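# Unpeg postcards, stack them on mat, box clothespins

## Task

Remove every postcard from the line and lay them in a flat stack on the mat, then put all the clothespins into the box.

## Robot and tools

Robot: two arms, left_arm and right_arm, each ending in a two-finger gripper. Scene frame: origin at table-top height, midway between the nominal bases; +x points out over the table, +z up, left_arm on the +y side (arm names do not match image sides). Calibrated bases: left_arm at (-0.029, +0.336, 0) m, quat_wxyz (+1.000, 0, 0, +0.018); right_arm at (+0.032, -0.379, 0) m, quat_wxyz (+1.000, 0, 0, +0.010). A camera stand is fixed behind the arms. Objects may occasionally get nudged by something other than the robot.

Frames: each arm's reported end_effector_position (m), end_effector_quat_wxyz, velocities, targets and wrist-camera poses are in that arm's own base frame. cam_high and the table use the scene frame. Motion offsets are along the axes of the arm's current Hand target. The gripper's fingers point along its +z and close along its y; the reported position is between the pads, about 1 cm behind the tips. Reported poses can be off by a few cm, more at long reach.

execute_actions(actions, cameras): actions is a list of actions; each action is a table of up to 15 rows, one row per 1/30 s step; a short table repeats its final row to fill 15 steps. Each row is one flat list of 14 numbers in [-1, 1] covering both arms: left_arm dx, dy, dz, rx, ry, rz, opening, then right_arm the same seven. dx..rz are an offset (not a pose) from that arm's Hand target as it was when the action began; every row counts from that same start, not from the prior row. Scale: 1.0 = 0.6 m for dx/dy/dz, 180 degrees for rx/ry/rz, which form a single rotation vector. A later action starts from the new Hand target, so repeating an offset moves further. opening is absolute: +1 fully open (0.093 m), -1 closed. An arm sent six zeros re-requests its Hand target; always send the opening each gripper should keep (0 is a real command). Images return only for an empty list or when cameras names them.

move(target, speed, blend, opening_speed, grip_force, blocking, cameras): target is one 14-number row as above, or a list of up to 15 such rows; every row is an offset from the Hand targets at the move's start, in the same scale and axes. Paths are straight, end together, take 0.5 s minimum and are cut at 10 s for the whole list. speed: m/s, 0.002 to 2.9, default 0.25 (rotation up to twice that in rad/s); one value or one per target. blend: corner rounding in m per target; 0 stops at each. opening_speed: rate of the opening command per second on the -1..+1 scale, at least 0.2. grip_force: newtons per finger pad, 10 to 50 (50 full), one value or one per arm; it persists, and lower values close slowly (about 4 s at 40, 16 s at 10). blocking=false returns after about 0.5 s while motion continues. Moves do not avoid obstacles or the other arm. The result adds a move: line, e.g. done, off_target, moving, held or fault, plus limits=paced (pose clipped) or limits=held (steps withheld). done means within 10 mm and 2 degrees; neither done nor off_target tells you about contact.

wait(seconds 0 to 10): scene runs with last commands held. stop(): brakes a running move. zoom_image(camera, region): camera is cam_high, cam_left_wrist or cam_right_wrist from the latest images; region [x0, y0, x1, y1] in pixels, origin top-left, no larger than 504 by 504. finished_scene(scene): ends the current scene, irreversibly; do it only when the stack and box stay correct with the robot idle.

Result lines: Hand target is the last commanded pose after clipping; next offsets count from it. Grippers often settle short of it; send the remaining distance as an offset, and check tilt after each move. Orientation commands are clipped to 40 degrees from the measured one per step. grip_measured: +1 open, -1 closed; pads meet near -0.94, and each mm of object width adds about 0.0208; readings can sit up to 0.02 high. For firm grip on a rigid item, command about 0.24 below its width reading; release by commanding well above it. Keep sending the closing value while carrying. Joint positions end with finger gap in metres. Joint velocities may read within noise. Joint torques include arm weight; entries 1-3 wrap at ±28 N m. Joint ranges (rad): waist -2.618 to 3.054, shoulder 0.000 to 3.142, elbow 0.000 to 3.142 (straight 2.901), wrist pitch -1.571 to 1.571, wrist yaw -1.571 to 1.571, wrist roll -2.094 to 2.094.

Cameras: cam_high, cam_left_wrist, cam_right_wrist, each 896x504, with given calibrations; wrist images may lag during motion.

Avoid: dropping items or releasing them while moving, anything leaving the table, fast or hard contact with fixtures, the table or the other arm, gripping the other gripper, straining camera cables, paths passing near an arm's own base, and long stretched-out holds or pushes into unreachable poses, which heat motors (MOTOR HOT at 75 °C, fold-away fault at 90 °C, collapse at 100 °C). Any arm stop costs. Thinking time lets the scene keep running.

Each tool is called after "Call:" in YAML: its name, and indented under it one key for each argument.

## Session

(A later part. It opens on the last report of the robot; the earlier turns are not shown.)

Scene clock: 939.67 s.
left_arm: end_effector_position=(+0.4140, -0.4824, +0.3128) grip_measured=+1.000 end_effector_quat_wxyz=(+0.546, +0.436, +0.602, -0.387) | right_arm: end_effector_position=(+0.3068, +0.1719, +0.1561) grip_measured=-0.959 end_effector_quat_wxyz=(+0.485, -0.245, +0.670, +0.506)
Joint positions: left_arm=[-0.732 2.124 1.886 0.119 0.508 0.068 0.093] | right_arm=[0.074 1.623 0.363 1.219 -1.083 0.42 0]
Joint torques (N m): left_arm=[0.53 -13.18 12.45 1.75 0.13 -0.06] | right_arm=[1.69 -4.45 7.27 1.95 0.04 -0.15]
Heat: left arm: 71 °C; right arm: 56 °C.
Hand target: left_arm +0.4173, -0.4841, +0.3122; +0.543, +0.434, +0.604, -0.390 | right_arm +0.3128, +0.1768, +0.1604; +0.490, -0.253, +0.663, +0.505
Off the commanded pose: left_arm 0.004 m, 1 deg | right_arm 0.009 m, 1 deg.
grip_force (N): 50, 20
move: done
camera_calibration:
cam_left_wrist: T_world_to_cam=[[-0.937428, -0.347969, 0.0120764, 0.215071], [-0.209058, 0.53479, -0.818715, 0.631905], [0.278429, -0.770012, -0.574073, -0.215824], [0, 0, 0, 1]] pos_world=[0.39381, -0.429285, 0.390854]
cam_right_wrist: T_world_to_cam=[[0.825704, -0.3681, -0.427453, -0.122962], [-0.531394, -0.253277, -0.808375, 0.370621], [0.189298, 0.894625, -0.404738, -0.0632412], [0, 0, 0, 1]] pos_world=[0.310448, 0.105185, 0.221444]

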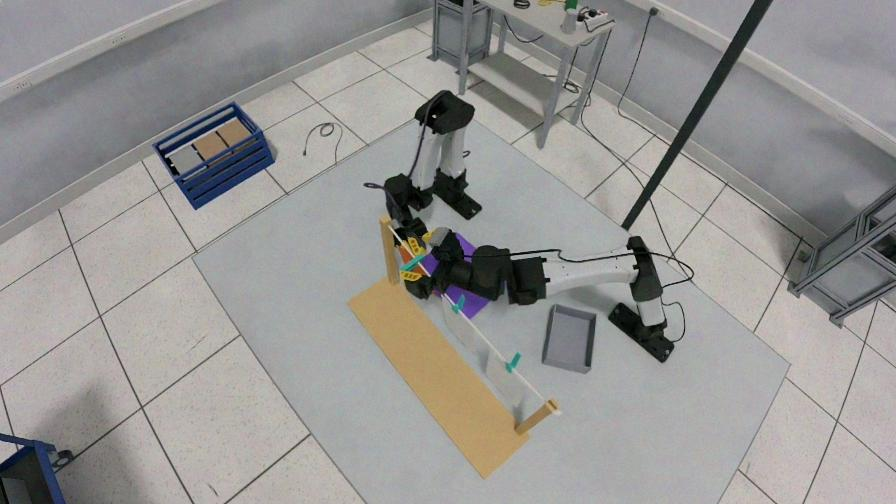

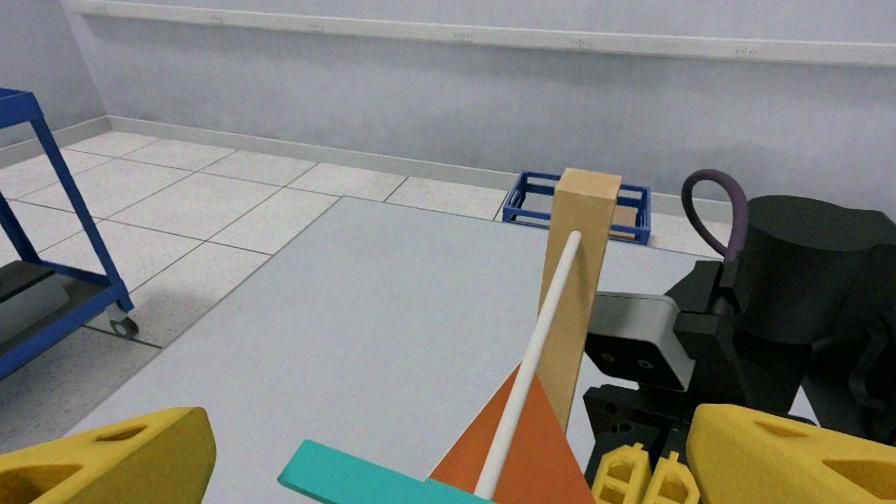

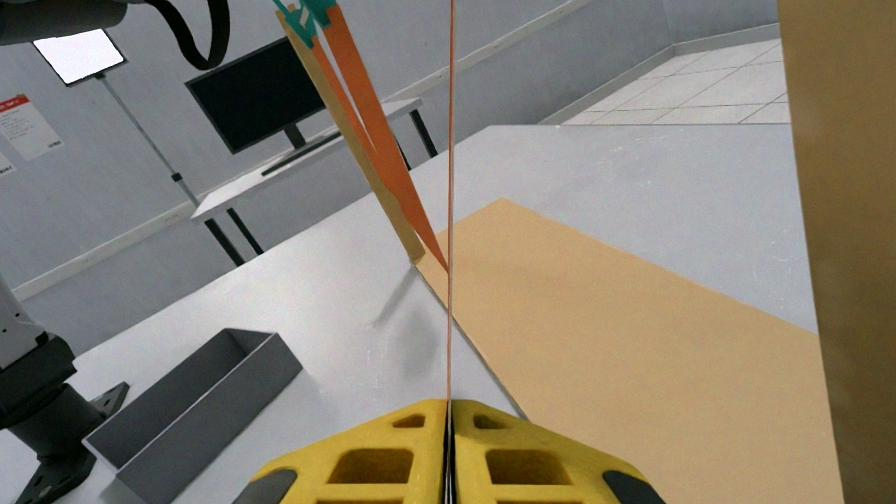

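Call:
move:
  target: [0,0,0,0,0,0,1, 0.0668,-0.0143,-0.006,0,0,0,-1]
  speed: 0.06
  cameras: ["all"]

Call:
zoom_image:
  camera: "cam_high"
  region: [360, 190, 520, 330]

Scene clock: 979.97 s.
left_arm: end_effector_position=(+0.4140, -0.4824, +0.3128) grip_measured=+1.000 end_effector_quat_wxyz=(+0.546, +0.436, +0.602, -0.387) | right_arm: end_effector_position=(+0.3076, +0.1716, +0.1216) grip_measured=-0.959 end_effector_quat_wxyz=(+0.487, -0.243, +0.671, +0.503)
Joint positions: left_arm=[-0.732 2.124 1.886 0.119 0.508 0.068 0.093] | right_arm=[0.075 1.836 0.332 1.464 -1.073 0.42 0]
Joint torques (N m): left_arm=[0.53 -13.19 12.44 1.75 0.14 -0.06] | right_arm=[1.7 -5.3 2.93 2.26 -0.05 -0.18]
Heat: left arm: 72 °C; right arm: 56 °C.
Hand target: left_arm +0.4173, -0.4841, +0.3122; +0.543, +0.434, +0.604, -0.390 | right_arm +0.3028, +0.1768, +0.1205; +0.490, -0.253, +0.663, +0.505
Off the commanded pose: left_arm 0.004 m, 1 deg | right_arm 0.007 m, 2 deg.
grip_force (N): 50, 20
move: done
camera_calibration:
cam_left_wrist: T_world_to_cam=[[-0.937428, -0.347969, 0.0120764, 0.215071], [-0.209058, 0.53479, -0.818715, 0.631905], [0.278429, -0.770012, -0.574073, -0.215824], [0, 0, 0, 1]] pos_world=[0.39381, -0.429285, 0.390854]
cam_right_wrist: T_world_to_cam=[[0.822754, -0.375173, -0.42699, -0.13642], [-0.533171, -0.249061, -0.808515, 0.342903], [0.196987, 0.892868, -0.404948, -0.079142], [0, 0, 0, 1]] pos_world=[0.310656, 0.104886, 0.186944]

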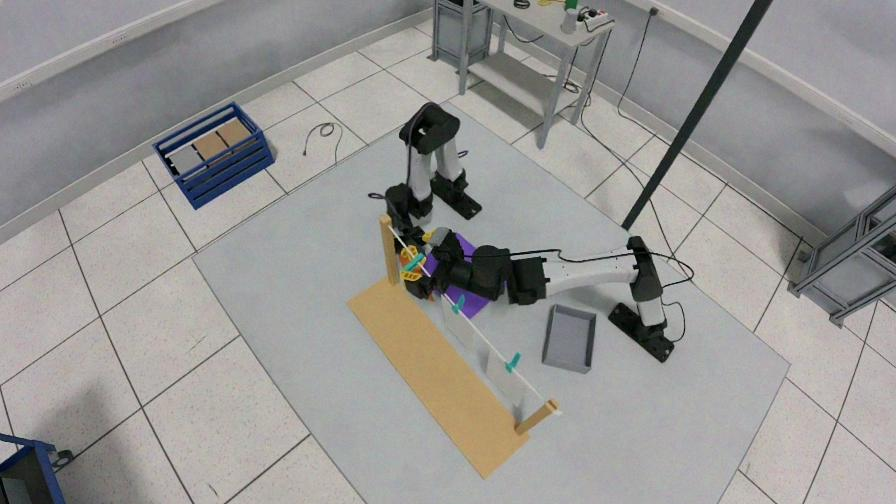

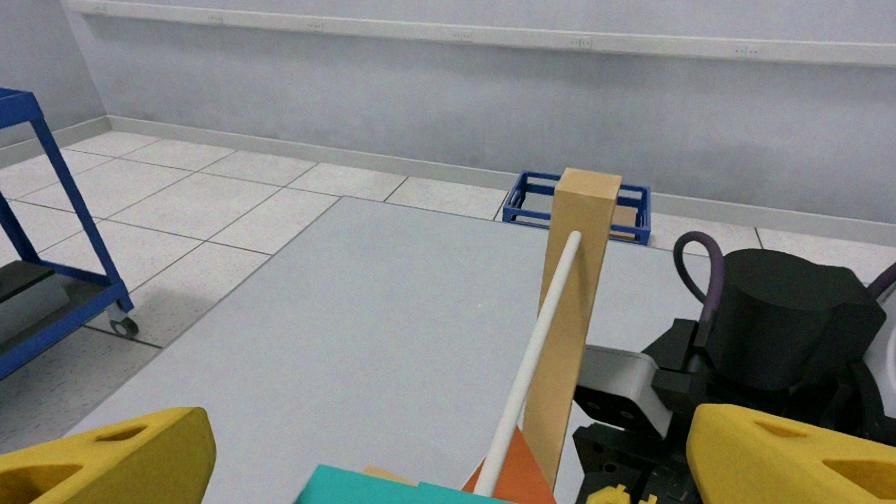

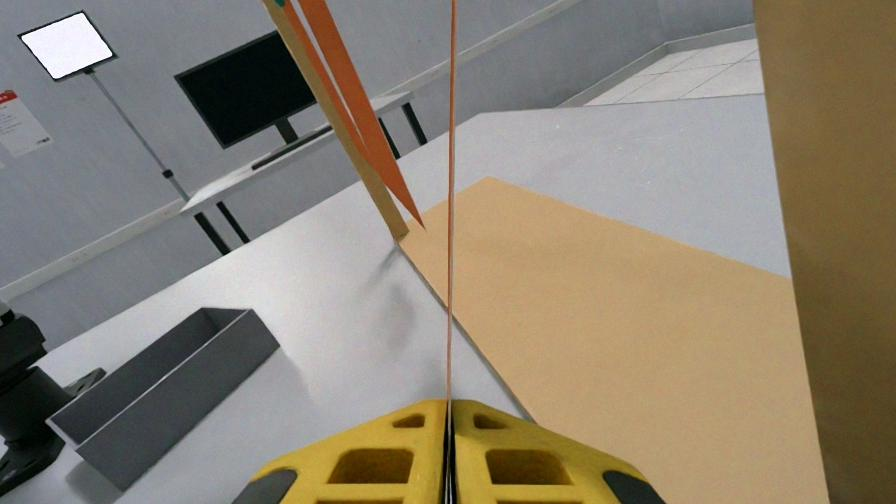

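Scaled by 3.150 from the camera's 896x504 image, which has a finer 1280x720 frame.

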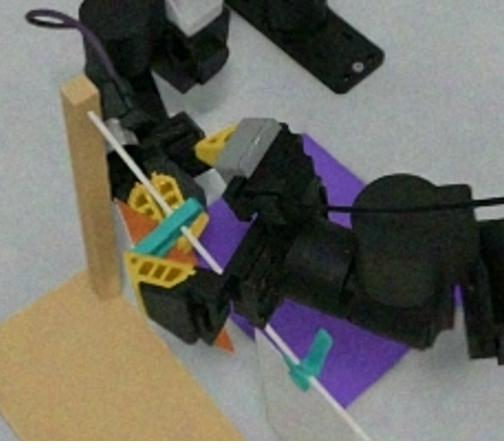

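Call:
zoom_image:
  camera: "cam_left_wrist"
  region: [270, 400, 590, 504]

Call:
zoom_image:
  camera: "cam_high"
  region: [390, 240, 450, 300]

Scaled by 1.575 from the camera's 896x504 image, which has a finer 1280x720 frame.

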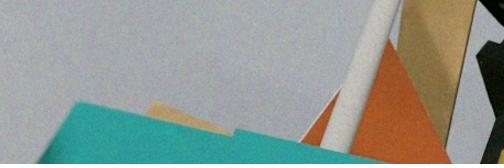

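Scaled by 8.400 from the camera's 896x504 image, which has a finer 1280x720 frame.

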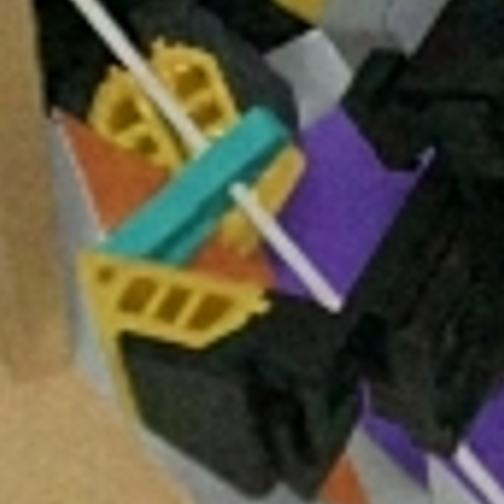

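Call:
move:
  target:
    - [0,0,0,0,0,0,1, 0.0038,0.1258,-0.0682,0,0,0,-1]
    - [0,0,0,0,0,0,1, 0.074,0.098,-0.0275,-0.1277,-0.0851,-0.6292,-1]
  speed: [0.12, 0.25]
  blend: [0.01, 0]
  cameras: ["all"]

Call:
zoom_image:
  camera: "cam_high"
  region: [360, 190, 520, 330]

Scene clock: 1029.40 s.
left_arm: end_effector_position=(+0.4140, -0.4824, +0.3128) grip_measured=+1.000 end_effector_quat_wxyz=(+0.546, +0.436, +0.602, -0.387) | right_arm: end_effector_position=(+0.2322, +0.1868, +0.0984) grip_measured=-0.964 end_effector_quat_wxyz=(+0.699, -0.711, +0.060, +0.031)
Joint positions: left_arm=[-0.732 2.124 1.886 0.119 0.508 0.068 0.093] | right_arm=[0.082 1.916 0.28 1.475 -1.447 -1.601 0]
Joint torques (N m): left_arm=[0.53 -13.18 12.45 1.75 0.13 -0.06] | right_arm=[1.16 -6.16 3.73 2.04 -0.47 -0.73]
Heat: left arm: 73 °C; right arm: 60 °C.
Hand target: left_arm +0.4173, -0.4841, +0.3122; +0.543, +0.434, +0.604, -0.390 | right_arm +0.2301, +0.1900, +0.1052; +0.707, -0.707, +0.000, +0.000
Off the commanded pose: left_arm 0.004 m, 1 deg | right_arm 0.008 m, 8 deg.
grip_force (N): 50, 20
move: off_target (right_arm)
camera_calibration:
cam_left_wrist: T_world_to_cam=[[-0.937428, -0.347969, 0.0120764, 0.215071], [-0.209058, 0.53479, -0.818715, 0.631905], [0.278429, -0.770012, -0.574073, -0.215824], [0, 0, 0, 1]] pos_world=[0.39381, -0.429285, 0.390854]
cam_right_wrist: T_world_to_cam=[[0.116028, 0.0179573, 0.993084, -0.127722], [0.879057, -0.467307, -0.0942551, -0.0696928], [0.462382, 0.883913, -0.0700059, -0.18011], [0, 0, 0, 1]] pos_world=[0.159363, 0.128927, 0.107661]

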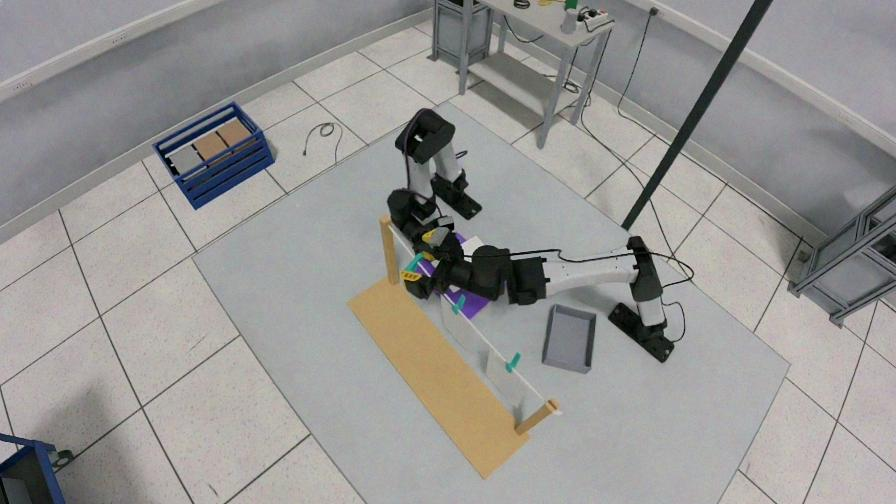

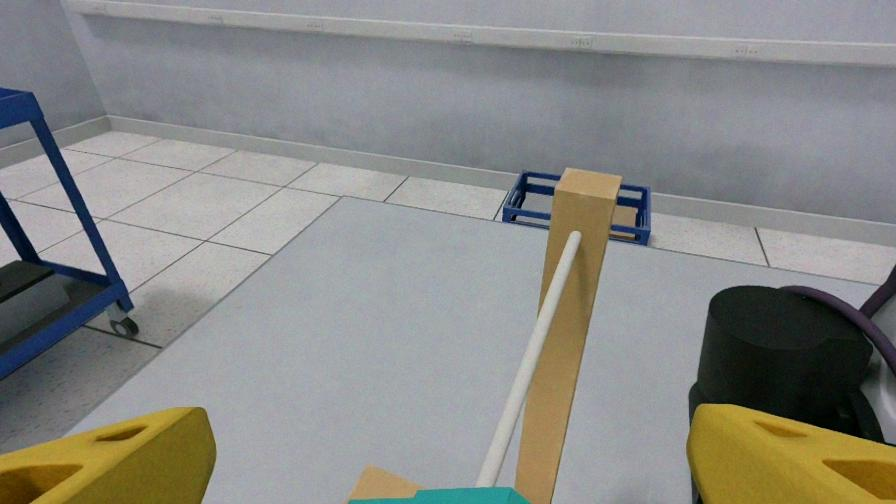

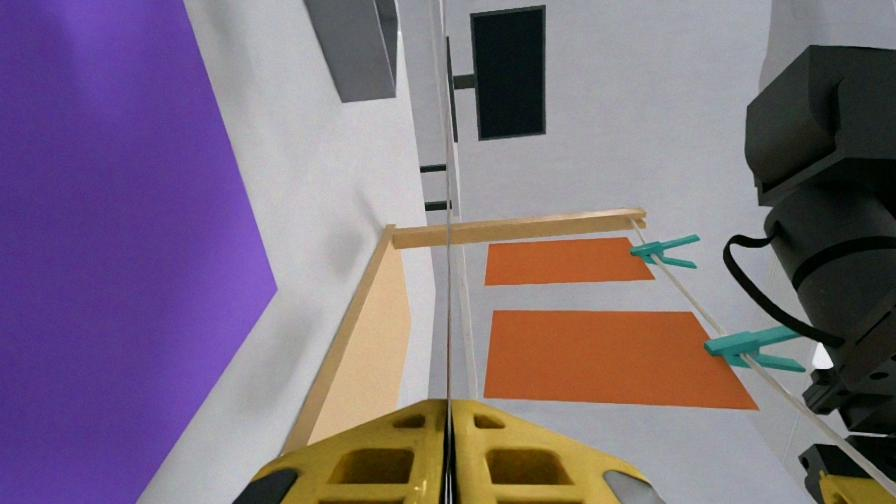

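Scaled by 3.150 from the camera's 896x504 image, which has a finer 1280x720 frame.

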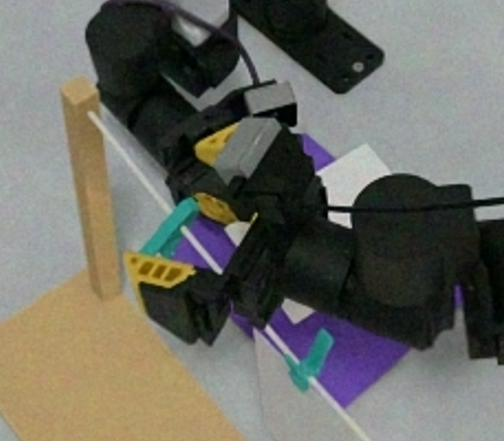

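Call:
move:
  target: [0,0,0,0,0,0,1, 0,0.0883,-0.02,0,0,-0.041,-1]
  speed: 0.1
  cameras: ["cam_high", "cam_right_wrist"]

Scene clock: 1058.50 s.
left_arm: end_effector_position=(+0.4140, -0.4824, +0.3128) grip_measured=+1.000 end_effector_quat_wxyz=(+0.546, +0.436, +0.602, -0.387) | right_arm: end_effector_position=(+0.2267, +0.1799, +0.0492) grip_measured=-0.964 end_effector_quat_wxyz=(+0.699, -0.715, +0.020, +0.016)
Joint positions: left_arm=[-0.732 2.124 1.886 0.119 0.508 0.068 0.093] | right_arm=[0.051 2.168 0.312 1.484 -1.51 -1.891 0]
Joint torques (N m): left_arm=[0.51 -13.18 12.44 1.75 0.13 -0.06] | right_arm=[-0.81 -5.86 2.41 2.03 -0.55 -1.37]
Heat: left arm: 74 °C; right arm: 63 °C.
Hand target: left_arm +0.4173, -0.4841, +0.3122; +0.543, +0.434, +0.604, -0.390 | right_arm +0.2301, +0.1780, +0.0522; +0.706, -0.706, -0.046, -0.046
Off the commanded pose: left_arm 0.004 m, 1 deg | right_arm 0.005 m, 10 deg.
grip_force (N): 50, 20
move: off_target (right_arm)
camera_calibration:
cam_right_wrist: T_world_to_cam=[[0.0372171, 0.0249518, 0.998996, -0.0617633], [0.899695, -0.435933, -0.0226295, -0.0865852], [0.43493, 0.899633, -0.0386732, -0.173098], [0, 0, 0, 1]] pos_world=[0.155484, 0.11952, 0.0530476]
Images, in order (width x height): cam_high 896x504, cam_right_wrist 896x504.

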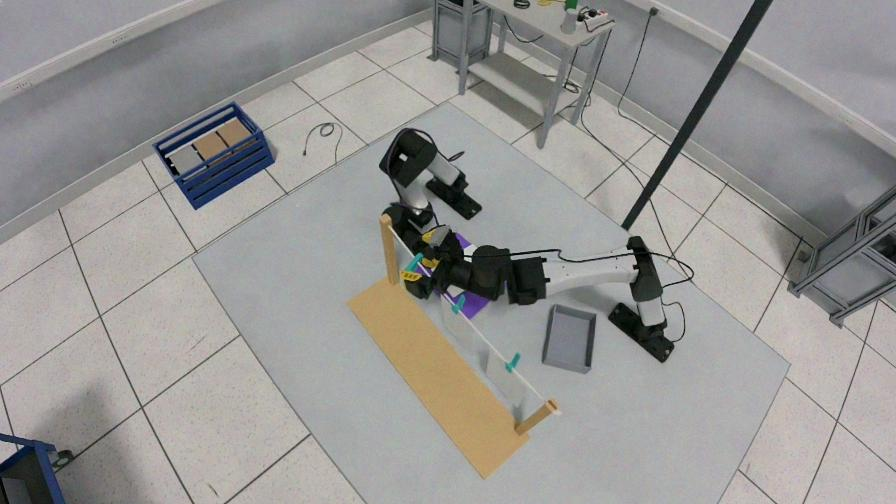

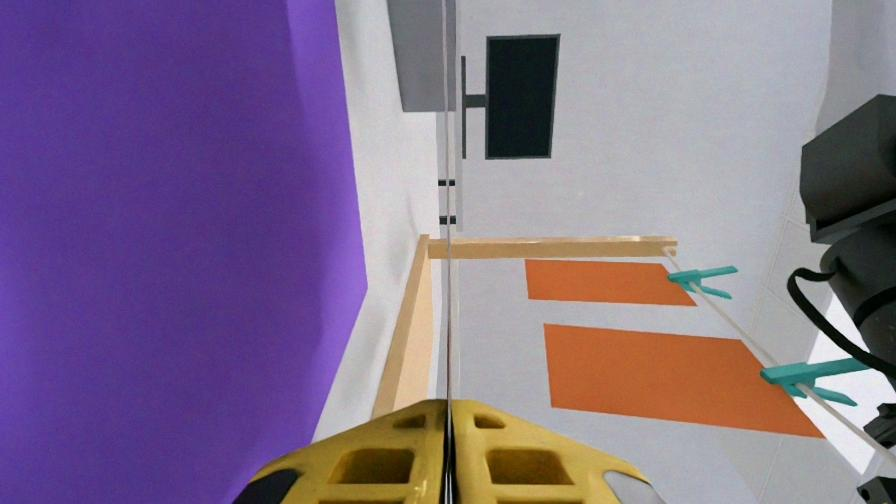

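Call:
move:
  target: [0,0,0,0,0,0,1, 0,0.027,0,0,0,0,-1]
  speed: 0.06
  cameras: ["cam_right_wrist"]

Scene clock: 1065.03 s.
left_arm: end_effector_position=(+0.4140, -0.4824, +0.3128) grip_measured=+1.000 end_effector_quat_wxyz=(+0.546, +0.436, +0.602, -0.387) | right_arm: end_effector_position=(+0.2218, +0.1800, +0.0488) grip_measured=-0.964 end_effector_quat_wxyz=(+0.706, -0.707, -0.007, +0.029)
Joint positions: left_arm=[-0.732 2.124 1.886 0.119 0.508 0.068 0.093] | right_arm=[0.051 2.194 0.334 1.486 -1.57 -1.914 0]
Joint torques (N m): left_arm=[0.53 -13.19 12.45 1.75 0.13 -0.06] | right_arm=[-1.09 -1.03 2.69 1.98 0.17 -1.72]
Heat: left arm: 74 °C; right arm: 62 °C.
Hand target: left_arm +0.4173, -0.4841, +0.3122; +0.543, +0.434, +0.604, -0.390 | right_arm +0.2322, +0.1780, +0.0362; +0.706, -0.706, -0.046, -0.046
Off the commanded pose: left_arm 0.004 m, 1 deg | right_arm 0.016 m, 10 deg.
grip_force (N): 50, 20
move: off_target (right_arm)
camera_calibration:
cam_right_wrist: T_world_to_cam=[[0.0177283, 0.00401936, 0.999835, -0.0530512], [0.923294, -0.383809, -0.0148282, -0.0971149], [0.383686, 0.923404, -0.0105153, -0.165353], [0, 0, 0, 1]] pos_world=[0.15405, 0.115627, 0.0498637]
Images, in order (width x height): cam_right_wrist 896x504.

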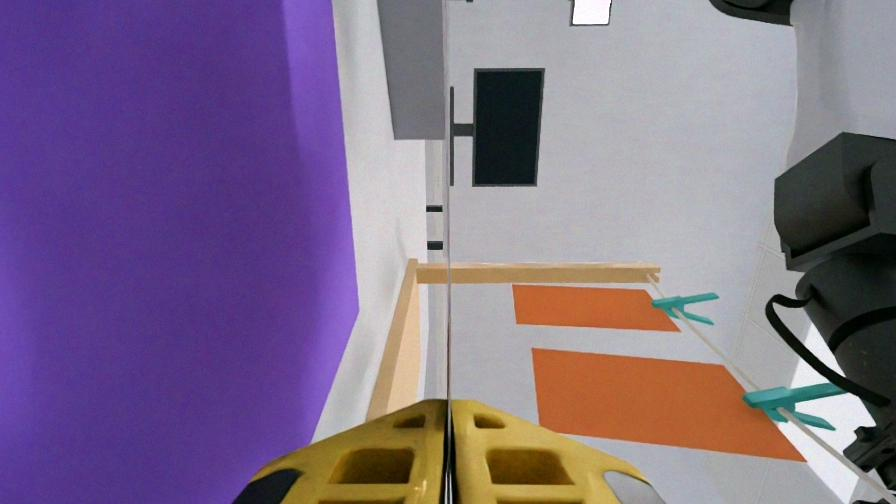

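Call:
move:
  target:
    - [0,0,0,0,0,0,1, 0.0093,-0.0808,0,-0.139,-0.009,0.041,-1]
    - [0,0,0,0,0,0,1, 0.0031,-0.0329,0,-0.139,-0.009,0.041,-1]
  speed: [0.15,0.06]
  cameras: ["cam_right_wrist","cam_high"]

Scene clock: 1096.50 s.
left_arm: end_effector_position=(+0.4140, -0.4824, +0.3128) grip_measured=+1.000 end_effector_quat_wxyz=(+0.546, +0.436, +0.602, -0.387) | right_arm: end_effector_position=(+0.2362, +0.1767, +0.0613) grip_measured=-0.964 end_effector_quat_wxyz=(-0.634, +0.765, -0.101, +0.059)
Joint positions: left_arm=[-0.732 2.124 1.886 0.119 0.508 0.068 0.093] | right_arm=[0.077 1.732 0.226 0.929 -1.216 -2.079 0]
Joint torques (N m): left_arm=[0.51 -13.19 12.44 1.75 0.13 -0.06] | right_arm=[0.99 -4.27 2.47 1.62 -0.35 -0.09]
Heat: left arm: 75 °C; right arm: 59 °C. Fold the left arm in close to its base, or ease its load, before you think long.
Hand target: left_arm +0.4173, -0.4841, +0.3122; +0.543, +0.434, +0.604, -0.390 | right_arm +0.2315, +0.1780, +0.0560; -0.537, +0.844, +0.000, -0.001
Off the commanded pose: left_arm 0.004 m, 1 deg | right_arm 0.007 m, 20 deg.
MOTOR HOT: joint 3 (elbow) of the left arm reports 75 °C; the controller's stop level is 90 °C. To cool a motor, set the load down, stop pushing, or move to a pose that needs little force.
joint sent to its limit (right arm) — joint 6 (wrist roll), lower limit. The joint targets are off in orientation, not in position.
grip_force (N): 50, 20
move: off_target (right_arm)
camera_calibration:
cam_right_wrist: T_world_to_cam=[[0.0671047, 0.181888, 0.981027, -0.107697], [0.785392, -0.616036, 0.0604936, -0.0424639], [0.615351, 0.766431, -0.184192, -0.184069], [0, 0, 0, 1]] pos_world=[0.153845, 0.134506, 0.0743182]
Images, in order (width x height): cam_high 896x504, cam_right_wrist 896x504.

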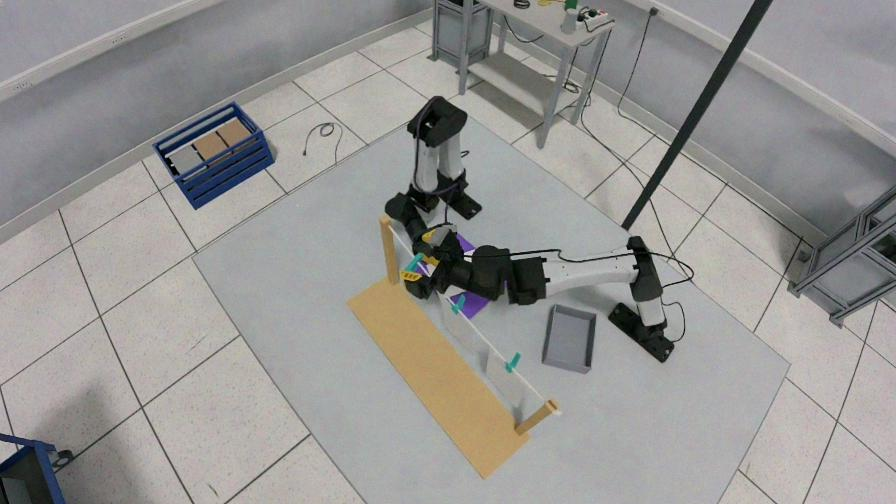

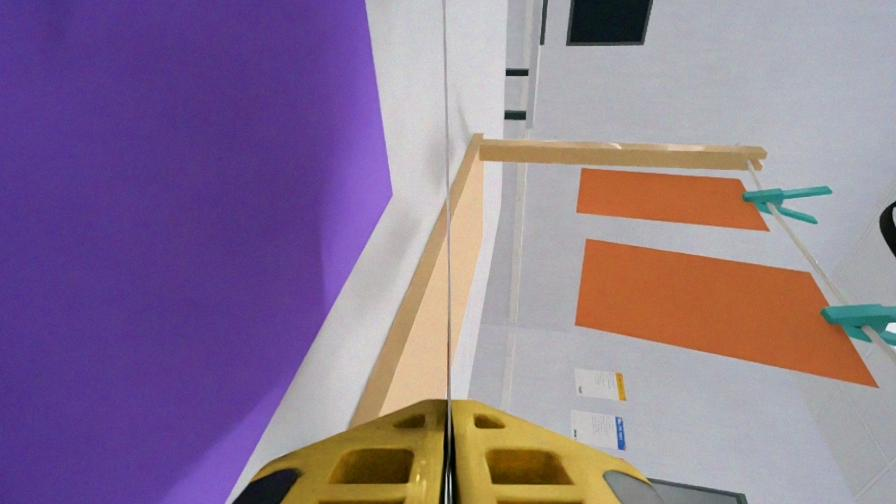

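Call:
move:
  target:
    - [0,0,-0.0667,0,0,0,1, 0,0.0317,0.0148,0,0,0,-1]
    - [-0.0917,0,-0.0917,0,0,0,1, 0,0.0317,0.0148,0,0,0,-1]
    - [0.0802,-0.0815,-0.5747,0,0,0,1, 0,0.0317,0.0148,0,0,0,-1]
  speed: [0.06,0.12,0.25]
  cameras: ["all"]

Call:
zoom_image:
  camera: "cam_high"
  region: [360, 190, 520, 330]

Scene clock: 1132.50 s.
left_arm: end_effector_position=(+0.2623, -0.1712, +0.3034) grip_measured=+1.000 end_effector_quat_wxyz=(+0.545, +0.431, +0.604, -0.390) | right_arm: end_effector_position=(+0.2386, +0.1768, +0.0409) grip_measured=-0.964 end_effector_quat_wxyz=(-0.634, +0.764, -0.099, +0.062)
Joint positions: left_arm=[-0.061 1.033 0.791 -0.021 1.169 0.241 0.093] | right_arm=[0.077 1.909 0.226 1.115 -1.215 -2.079 0]
Joint torques (N m): left_arm=[0.92 -3.64 8.83 1.4 0.31 0.18] | right_arm=[0.87 -4.57 1.18 1.6 -0.4 -0.11]
Heat: left arm: 74 °C; right arm: 57 °C. Fold the left arm in close to its base, or ease its load, before you think long.
Hand target: left_arm +0.2600, -0.1698, +0.3008; +0.543, +0.434, +0.604, -0.390 | right_arm +0.2314, +0.1780, +0.0349; -0.537, +0.844, -0.001, -0.001
Off the commanded pose: left_arm 0.004 m, 0 deg | right_arm 0.009 m, 20 deg.
MOTOR HOT: still on. Joint 3 (elbow) of the left arm reports 74 °C.
joint sent to its limit (right arm) — joint 6 (wrist roll), lower limit. The joint targets are off in orientation, not in position.
grip_force (N): 50, 20
move: off_target (right_arm)
camera_calibration:
cam_left_wrist: T_world_to_cam=[[-0.936267, -0.35051, 0.0233652, 0.177044], [-0.218905, 0.530122, -0.819177, 0.42807], [0.274744, -0.772083, -0.573065, 0.060983], [0, 0, 0, 1]] pos_world=[0.242713, -0.11779, 0.381476]
cam_right_wrist: T_world_to_cam=[[0.0594095, 0.181805, 0.981538, -0.0861013], [0.784326, -0.616746, 0.0667633, -0.0429544], [0.617497, 0.76588, -0.179235, -0.190035], [0, 0, 0, 1]] pos_world=[0.156152, 0.134706, 0.0533186]

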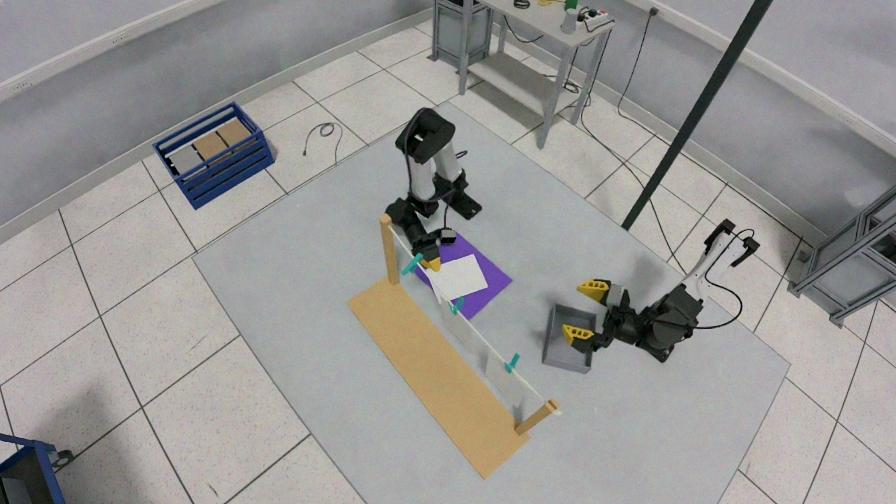

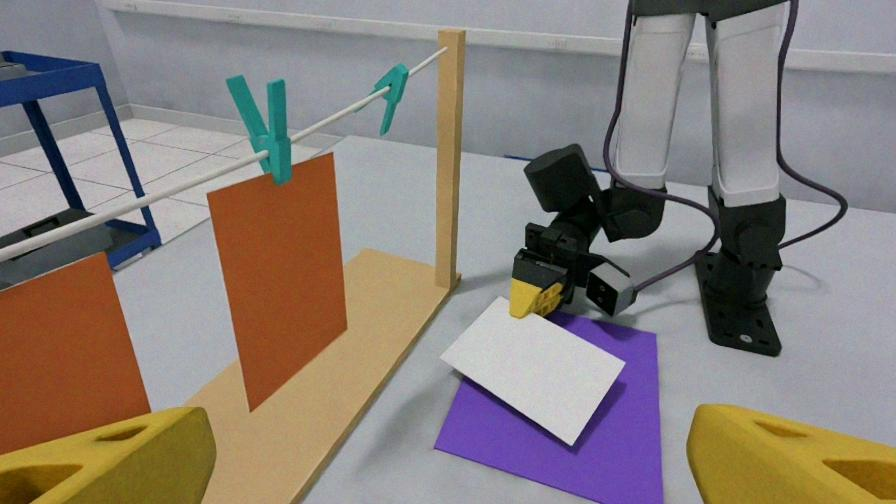

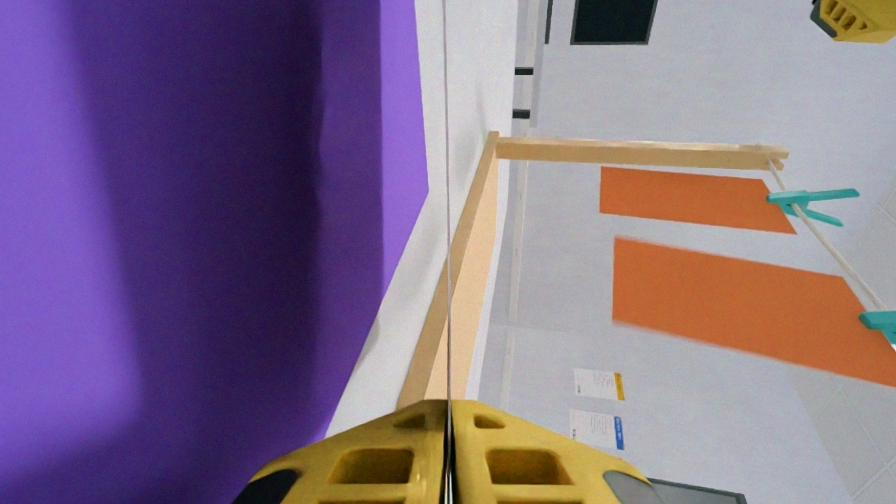

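Scaled by 3.150 from the camera's 896x504 image, which has a finer 1280x720 frame.

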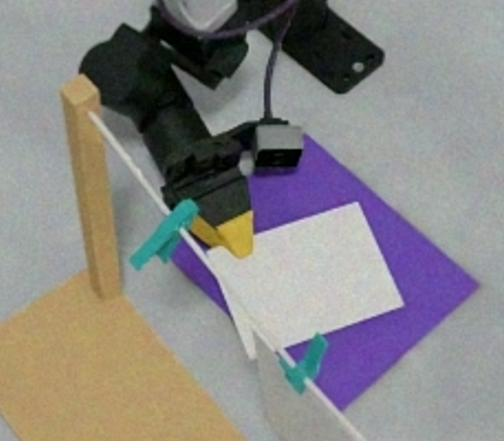

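Call:
move:
  target:
    - [0,0,0,0,0,0,1, -0.0283,0.007,-0.0151,0,0,0,-1]
    - [0,0,0,0,0,0,1, -0.0283,0.007,-0.0151,0,0,0,-0.72]
    - [0,0,0,0,0,0,1, -0.05,0.031,-0.1097,0,0,0,-0.72]
  speed: [0.05,0.05,0.08]
  opening_speed: 0.4
  cameras: ["all"]

Call:
zoom_image:
  camera: "cam_high"
  region: [360, 190, 520, 330]

Scene clock: 1168.13 s.
left_arm: end_effector_position=(+0.2622, -0.1712, +0.3032) grip_measured=+1.000 end_effector_quat_wxyz=(+0.545, +0.431, +0.604, -0.390) | right_arm: end_effector_position=(+0.2021, +0.1166, +0.0504) grip_measured=-0.724 end_effector_quat_wxyz=(+0.704, -0.695, +0.123, -0.073)
Joint positions: left_arm=[-0.06 1.033 0.791 -0.022 1.169 0.242 0.093] | right_arm=[-0.283 2.149 0.082 1.483 -1.576 -2.081 0.01]
Joint torques (N m): left_arm=[0.92 -3.64 8.87 1.39 0.32 0.18] | right_arm=[-2.74 -0.03 -1.22 2.07 -0.37 -0.09]
Heat: left arm: 71 °C; right arm: 57 °C.
Hand target: left_arm +0.2600, -0.1698, +0.3009; +0.543, +0.434, +0.604, -0.390 | right_arm +0.2014, +0.1105, +0.0461; +0.537, -0.844, +0.001, +0.001
Off the commanded pose: left_arm 0.004 m, 0 deg | right_arm 0.008 m, 31 deg.
MOTOR HOT: cleared for the motors of the left arm.
joint read past its limit (right arm) — joint 5 (wrist yaw), lower limit.
joint sent to its limit (right arm) — joint 4 (wrist pitch), upper limit; joint 5 (wrist yaw), lower limit; joint 6 (wrist roll), lower limit. The joint targets are off in orientation, not in position.
grip_force (N): 50, 20
move: off_target (right_arm); target 2's new opening was sent with right_arm's hand 0.006 m and 21 deg from that target
camera_calibration:
cam_left_wrist: T_world_to_cam=[[-0.936315, -0.350361, 0.0236743, 0.176865], [-0.219201, 0.530468, -0.818874, 0.427966], [0.274343, -0.771914, -0.573485, 0.0612319], [0, 0, 0, 1]] pos_world=[0.242614, -0.11779, 0.381379]
cam_right_wrist: T_world_to_cam=[[0.0563764, -0.0162595, 0.998277, -0.0594302], [0.748467, -0.661048, -0.0530355, -0.0336647], [0.660772, 0.750167, -0.0250978, -0.134318], [0, 0, 0, 1]] pos_world=[0.117301, 0.0775404, 0.0541714]

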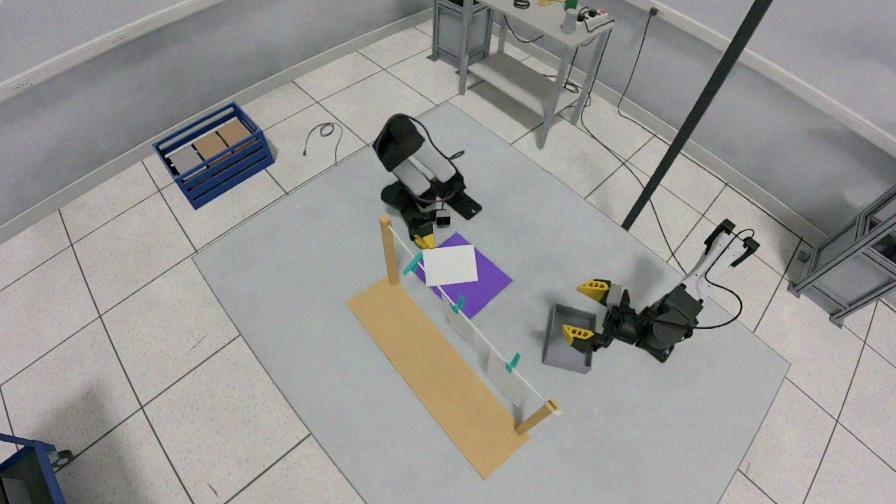

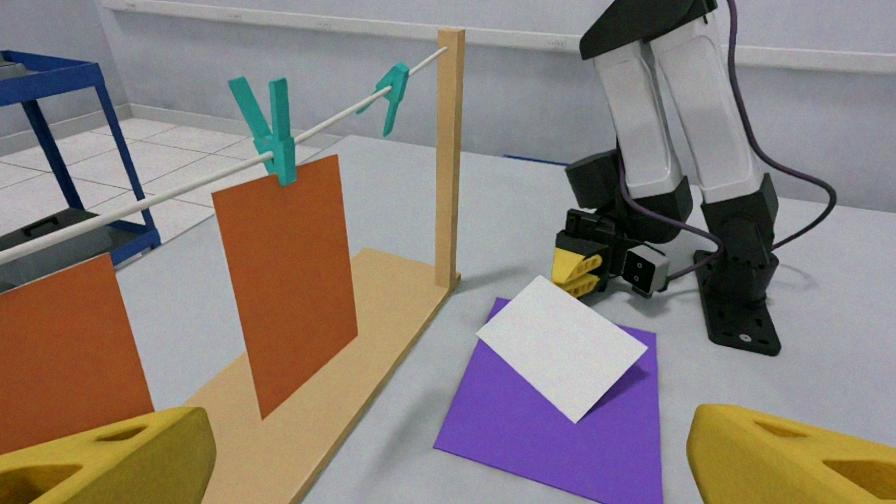

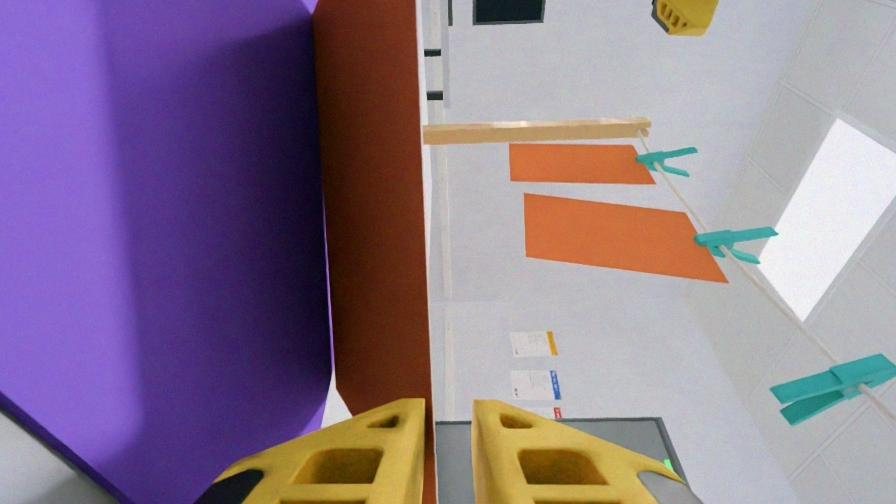

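Scaled by 3.150 from the camera's 896x504 image, which has a finer 1280x720 frame.

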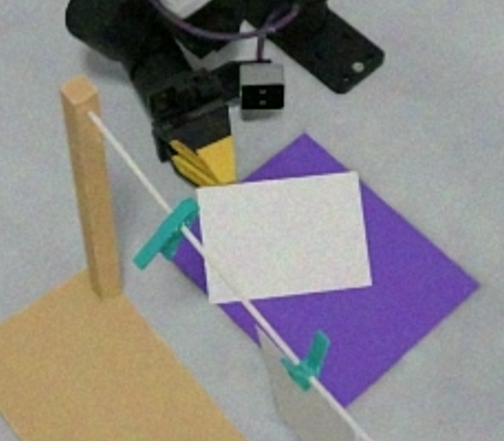

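Call:
move:
  target: [0,0,0,0,0,0,1, -0.044,0.0338,-0.0955,0.1361,0.164,0.0365,-0.72]
  speed: 0.08
  cameras: ["all"]

Call:
zoom_image:
  camera: "cam_high"
  region: [360, 190, 520, 330]

Scene clock: 1194.60 s.
left_arm: end_effector_position=(+0.2622, -0.1712, +0.3032) grip_measured=+1.000 end_effector_quat_wxyz=(+0.545, +0.431, +0.604, -0.390) | right_arm: end_effector_position=(+0.2087, +0.0654, +0.0507) grip_measured=-0.724 end_effector_quat_wxyz=(+0.693, -0.660, +0.250, -0.147)
Joint positions: left_arm=[-0.06 1.033 0.791 -0.022 1.169 0.242 0.093] | right_arm=[-0.575 2.156 0.006 1.485 -1.576 -2.081 0.01]
Joint torques (N m): left_arm=[0.92 -3.64 8.87 1.39 0.32 0.18] | right_arm=[-3.44 3.17 -2.07 2.03 -0.41 -0.06]
Heat: left arm: 69 °C; right arm: 60 °C.
Hand target: left_arm +0.2600, -0.1698, +0.3009; +0.543, +0.434, +0.604, -0.390 | right_arm +0.1751, +0.0500, +0.0519; +0.683, -0.683, +0.184, -0.182
Off the commanded pose: left_arm 0.004 m, 0 deg | right_arm 0.037 m, 9 deg.
joint read past its limit (right arm) — joint 5 (wrist yaw), lower limit.
joint sent to its limit (right arm) — joint 3 (elbow), lower limit, where the elbow is as bent as it goes; joint 4 (wrist pitch), upper limit; joint 5 (wrist yaw), lower limit; joint 6 (wrist roll), lower limit. The joint targets are off in position and orientation.
grip_force (N): 50, 20
move: off_target (right_arm)
camera_calibration:
cam_left_wrist: T_world_to_cam=[[-0.936315, -0.350361, 0.0236743, 0.176865], [-0.219201, 0.530468, -0.818874, 0.427966], [0.274343, -0.771914, -0.573485, 0.0612319], [0, 0, 0, 1]] pos_world=[0.242614, -0.11779, 0.381379]
cam_right_wrist: T_world_to_cam=[[0.116845, -0.0755521, 0.990272, -0.069298], [0.520596, -0.844476, -0.125855, -0.0091769], [0.84577, 0.530238, -0.0593409, -0.122754], [0, 0, 0, 1]] pos_world=[0.116696, 0.0521033, 0.0601846]

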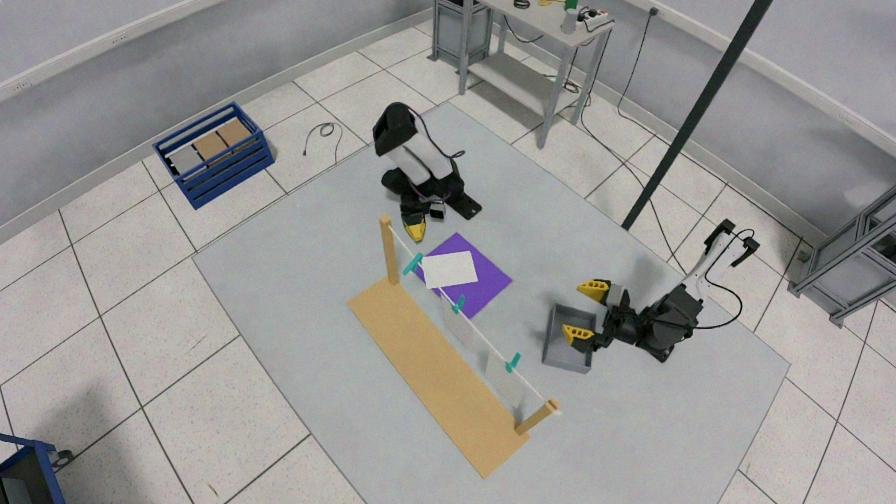

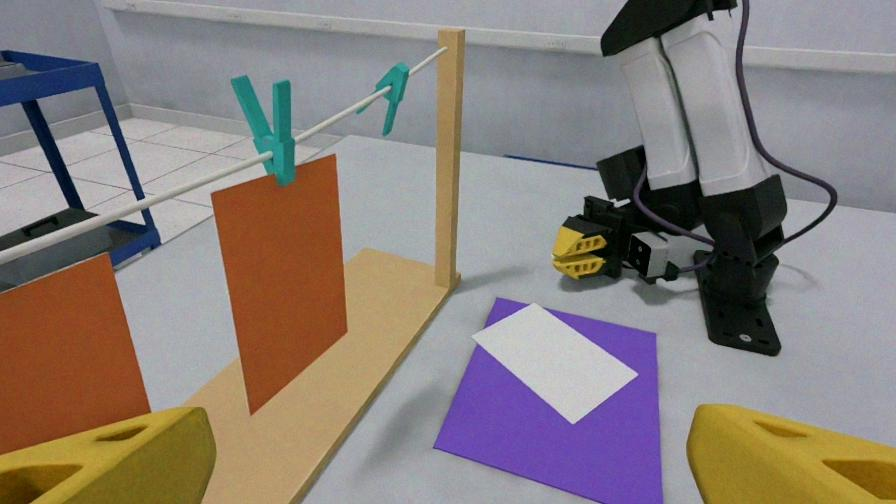

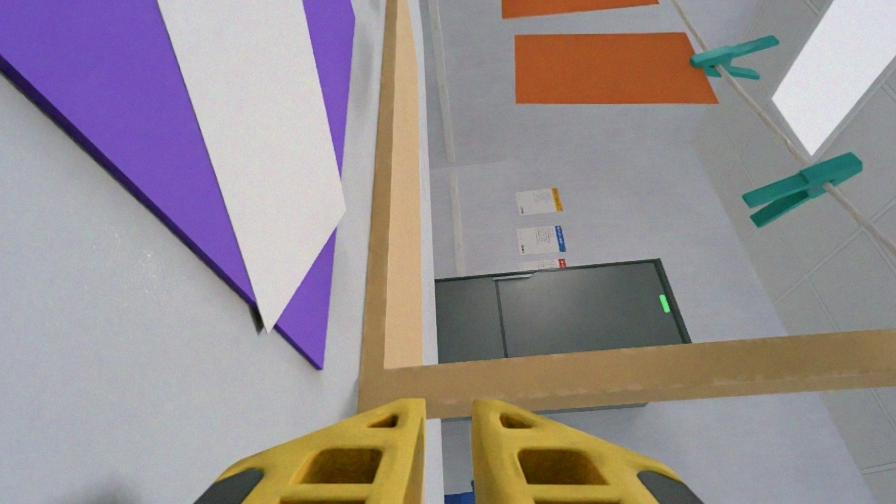

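Scaled by 3.150 from the camera's 896x504 image, which has a finer 1280x720 frame.

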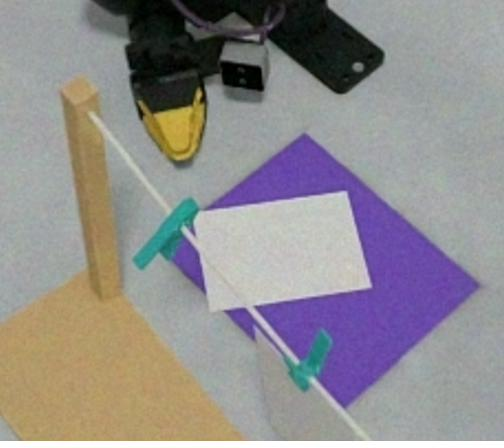

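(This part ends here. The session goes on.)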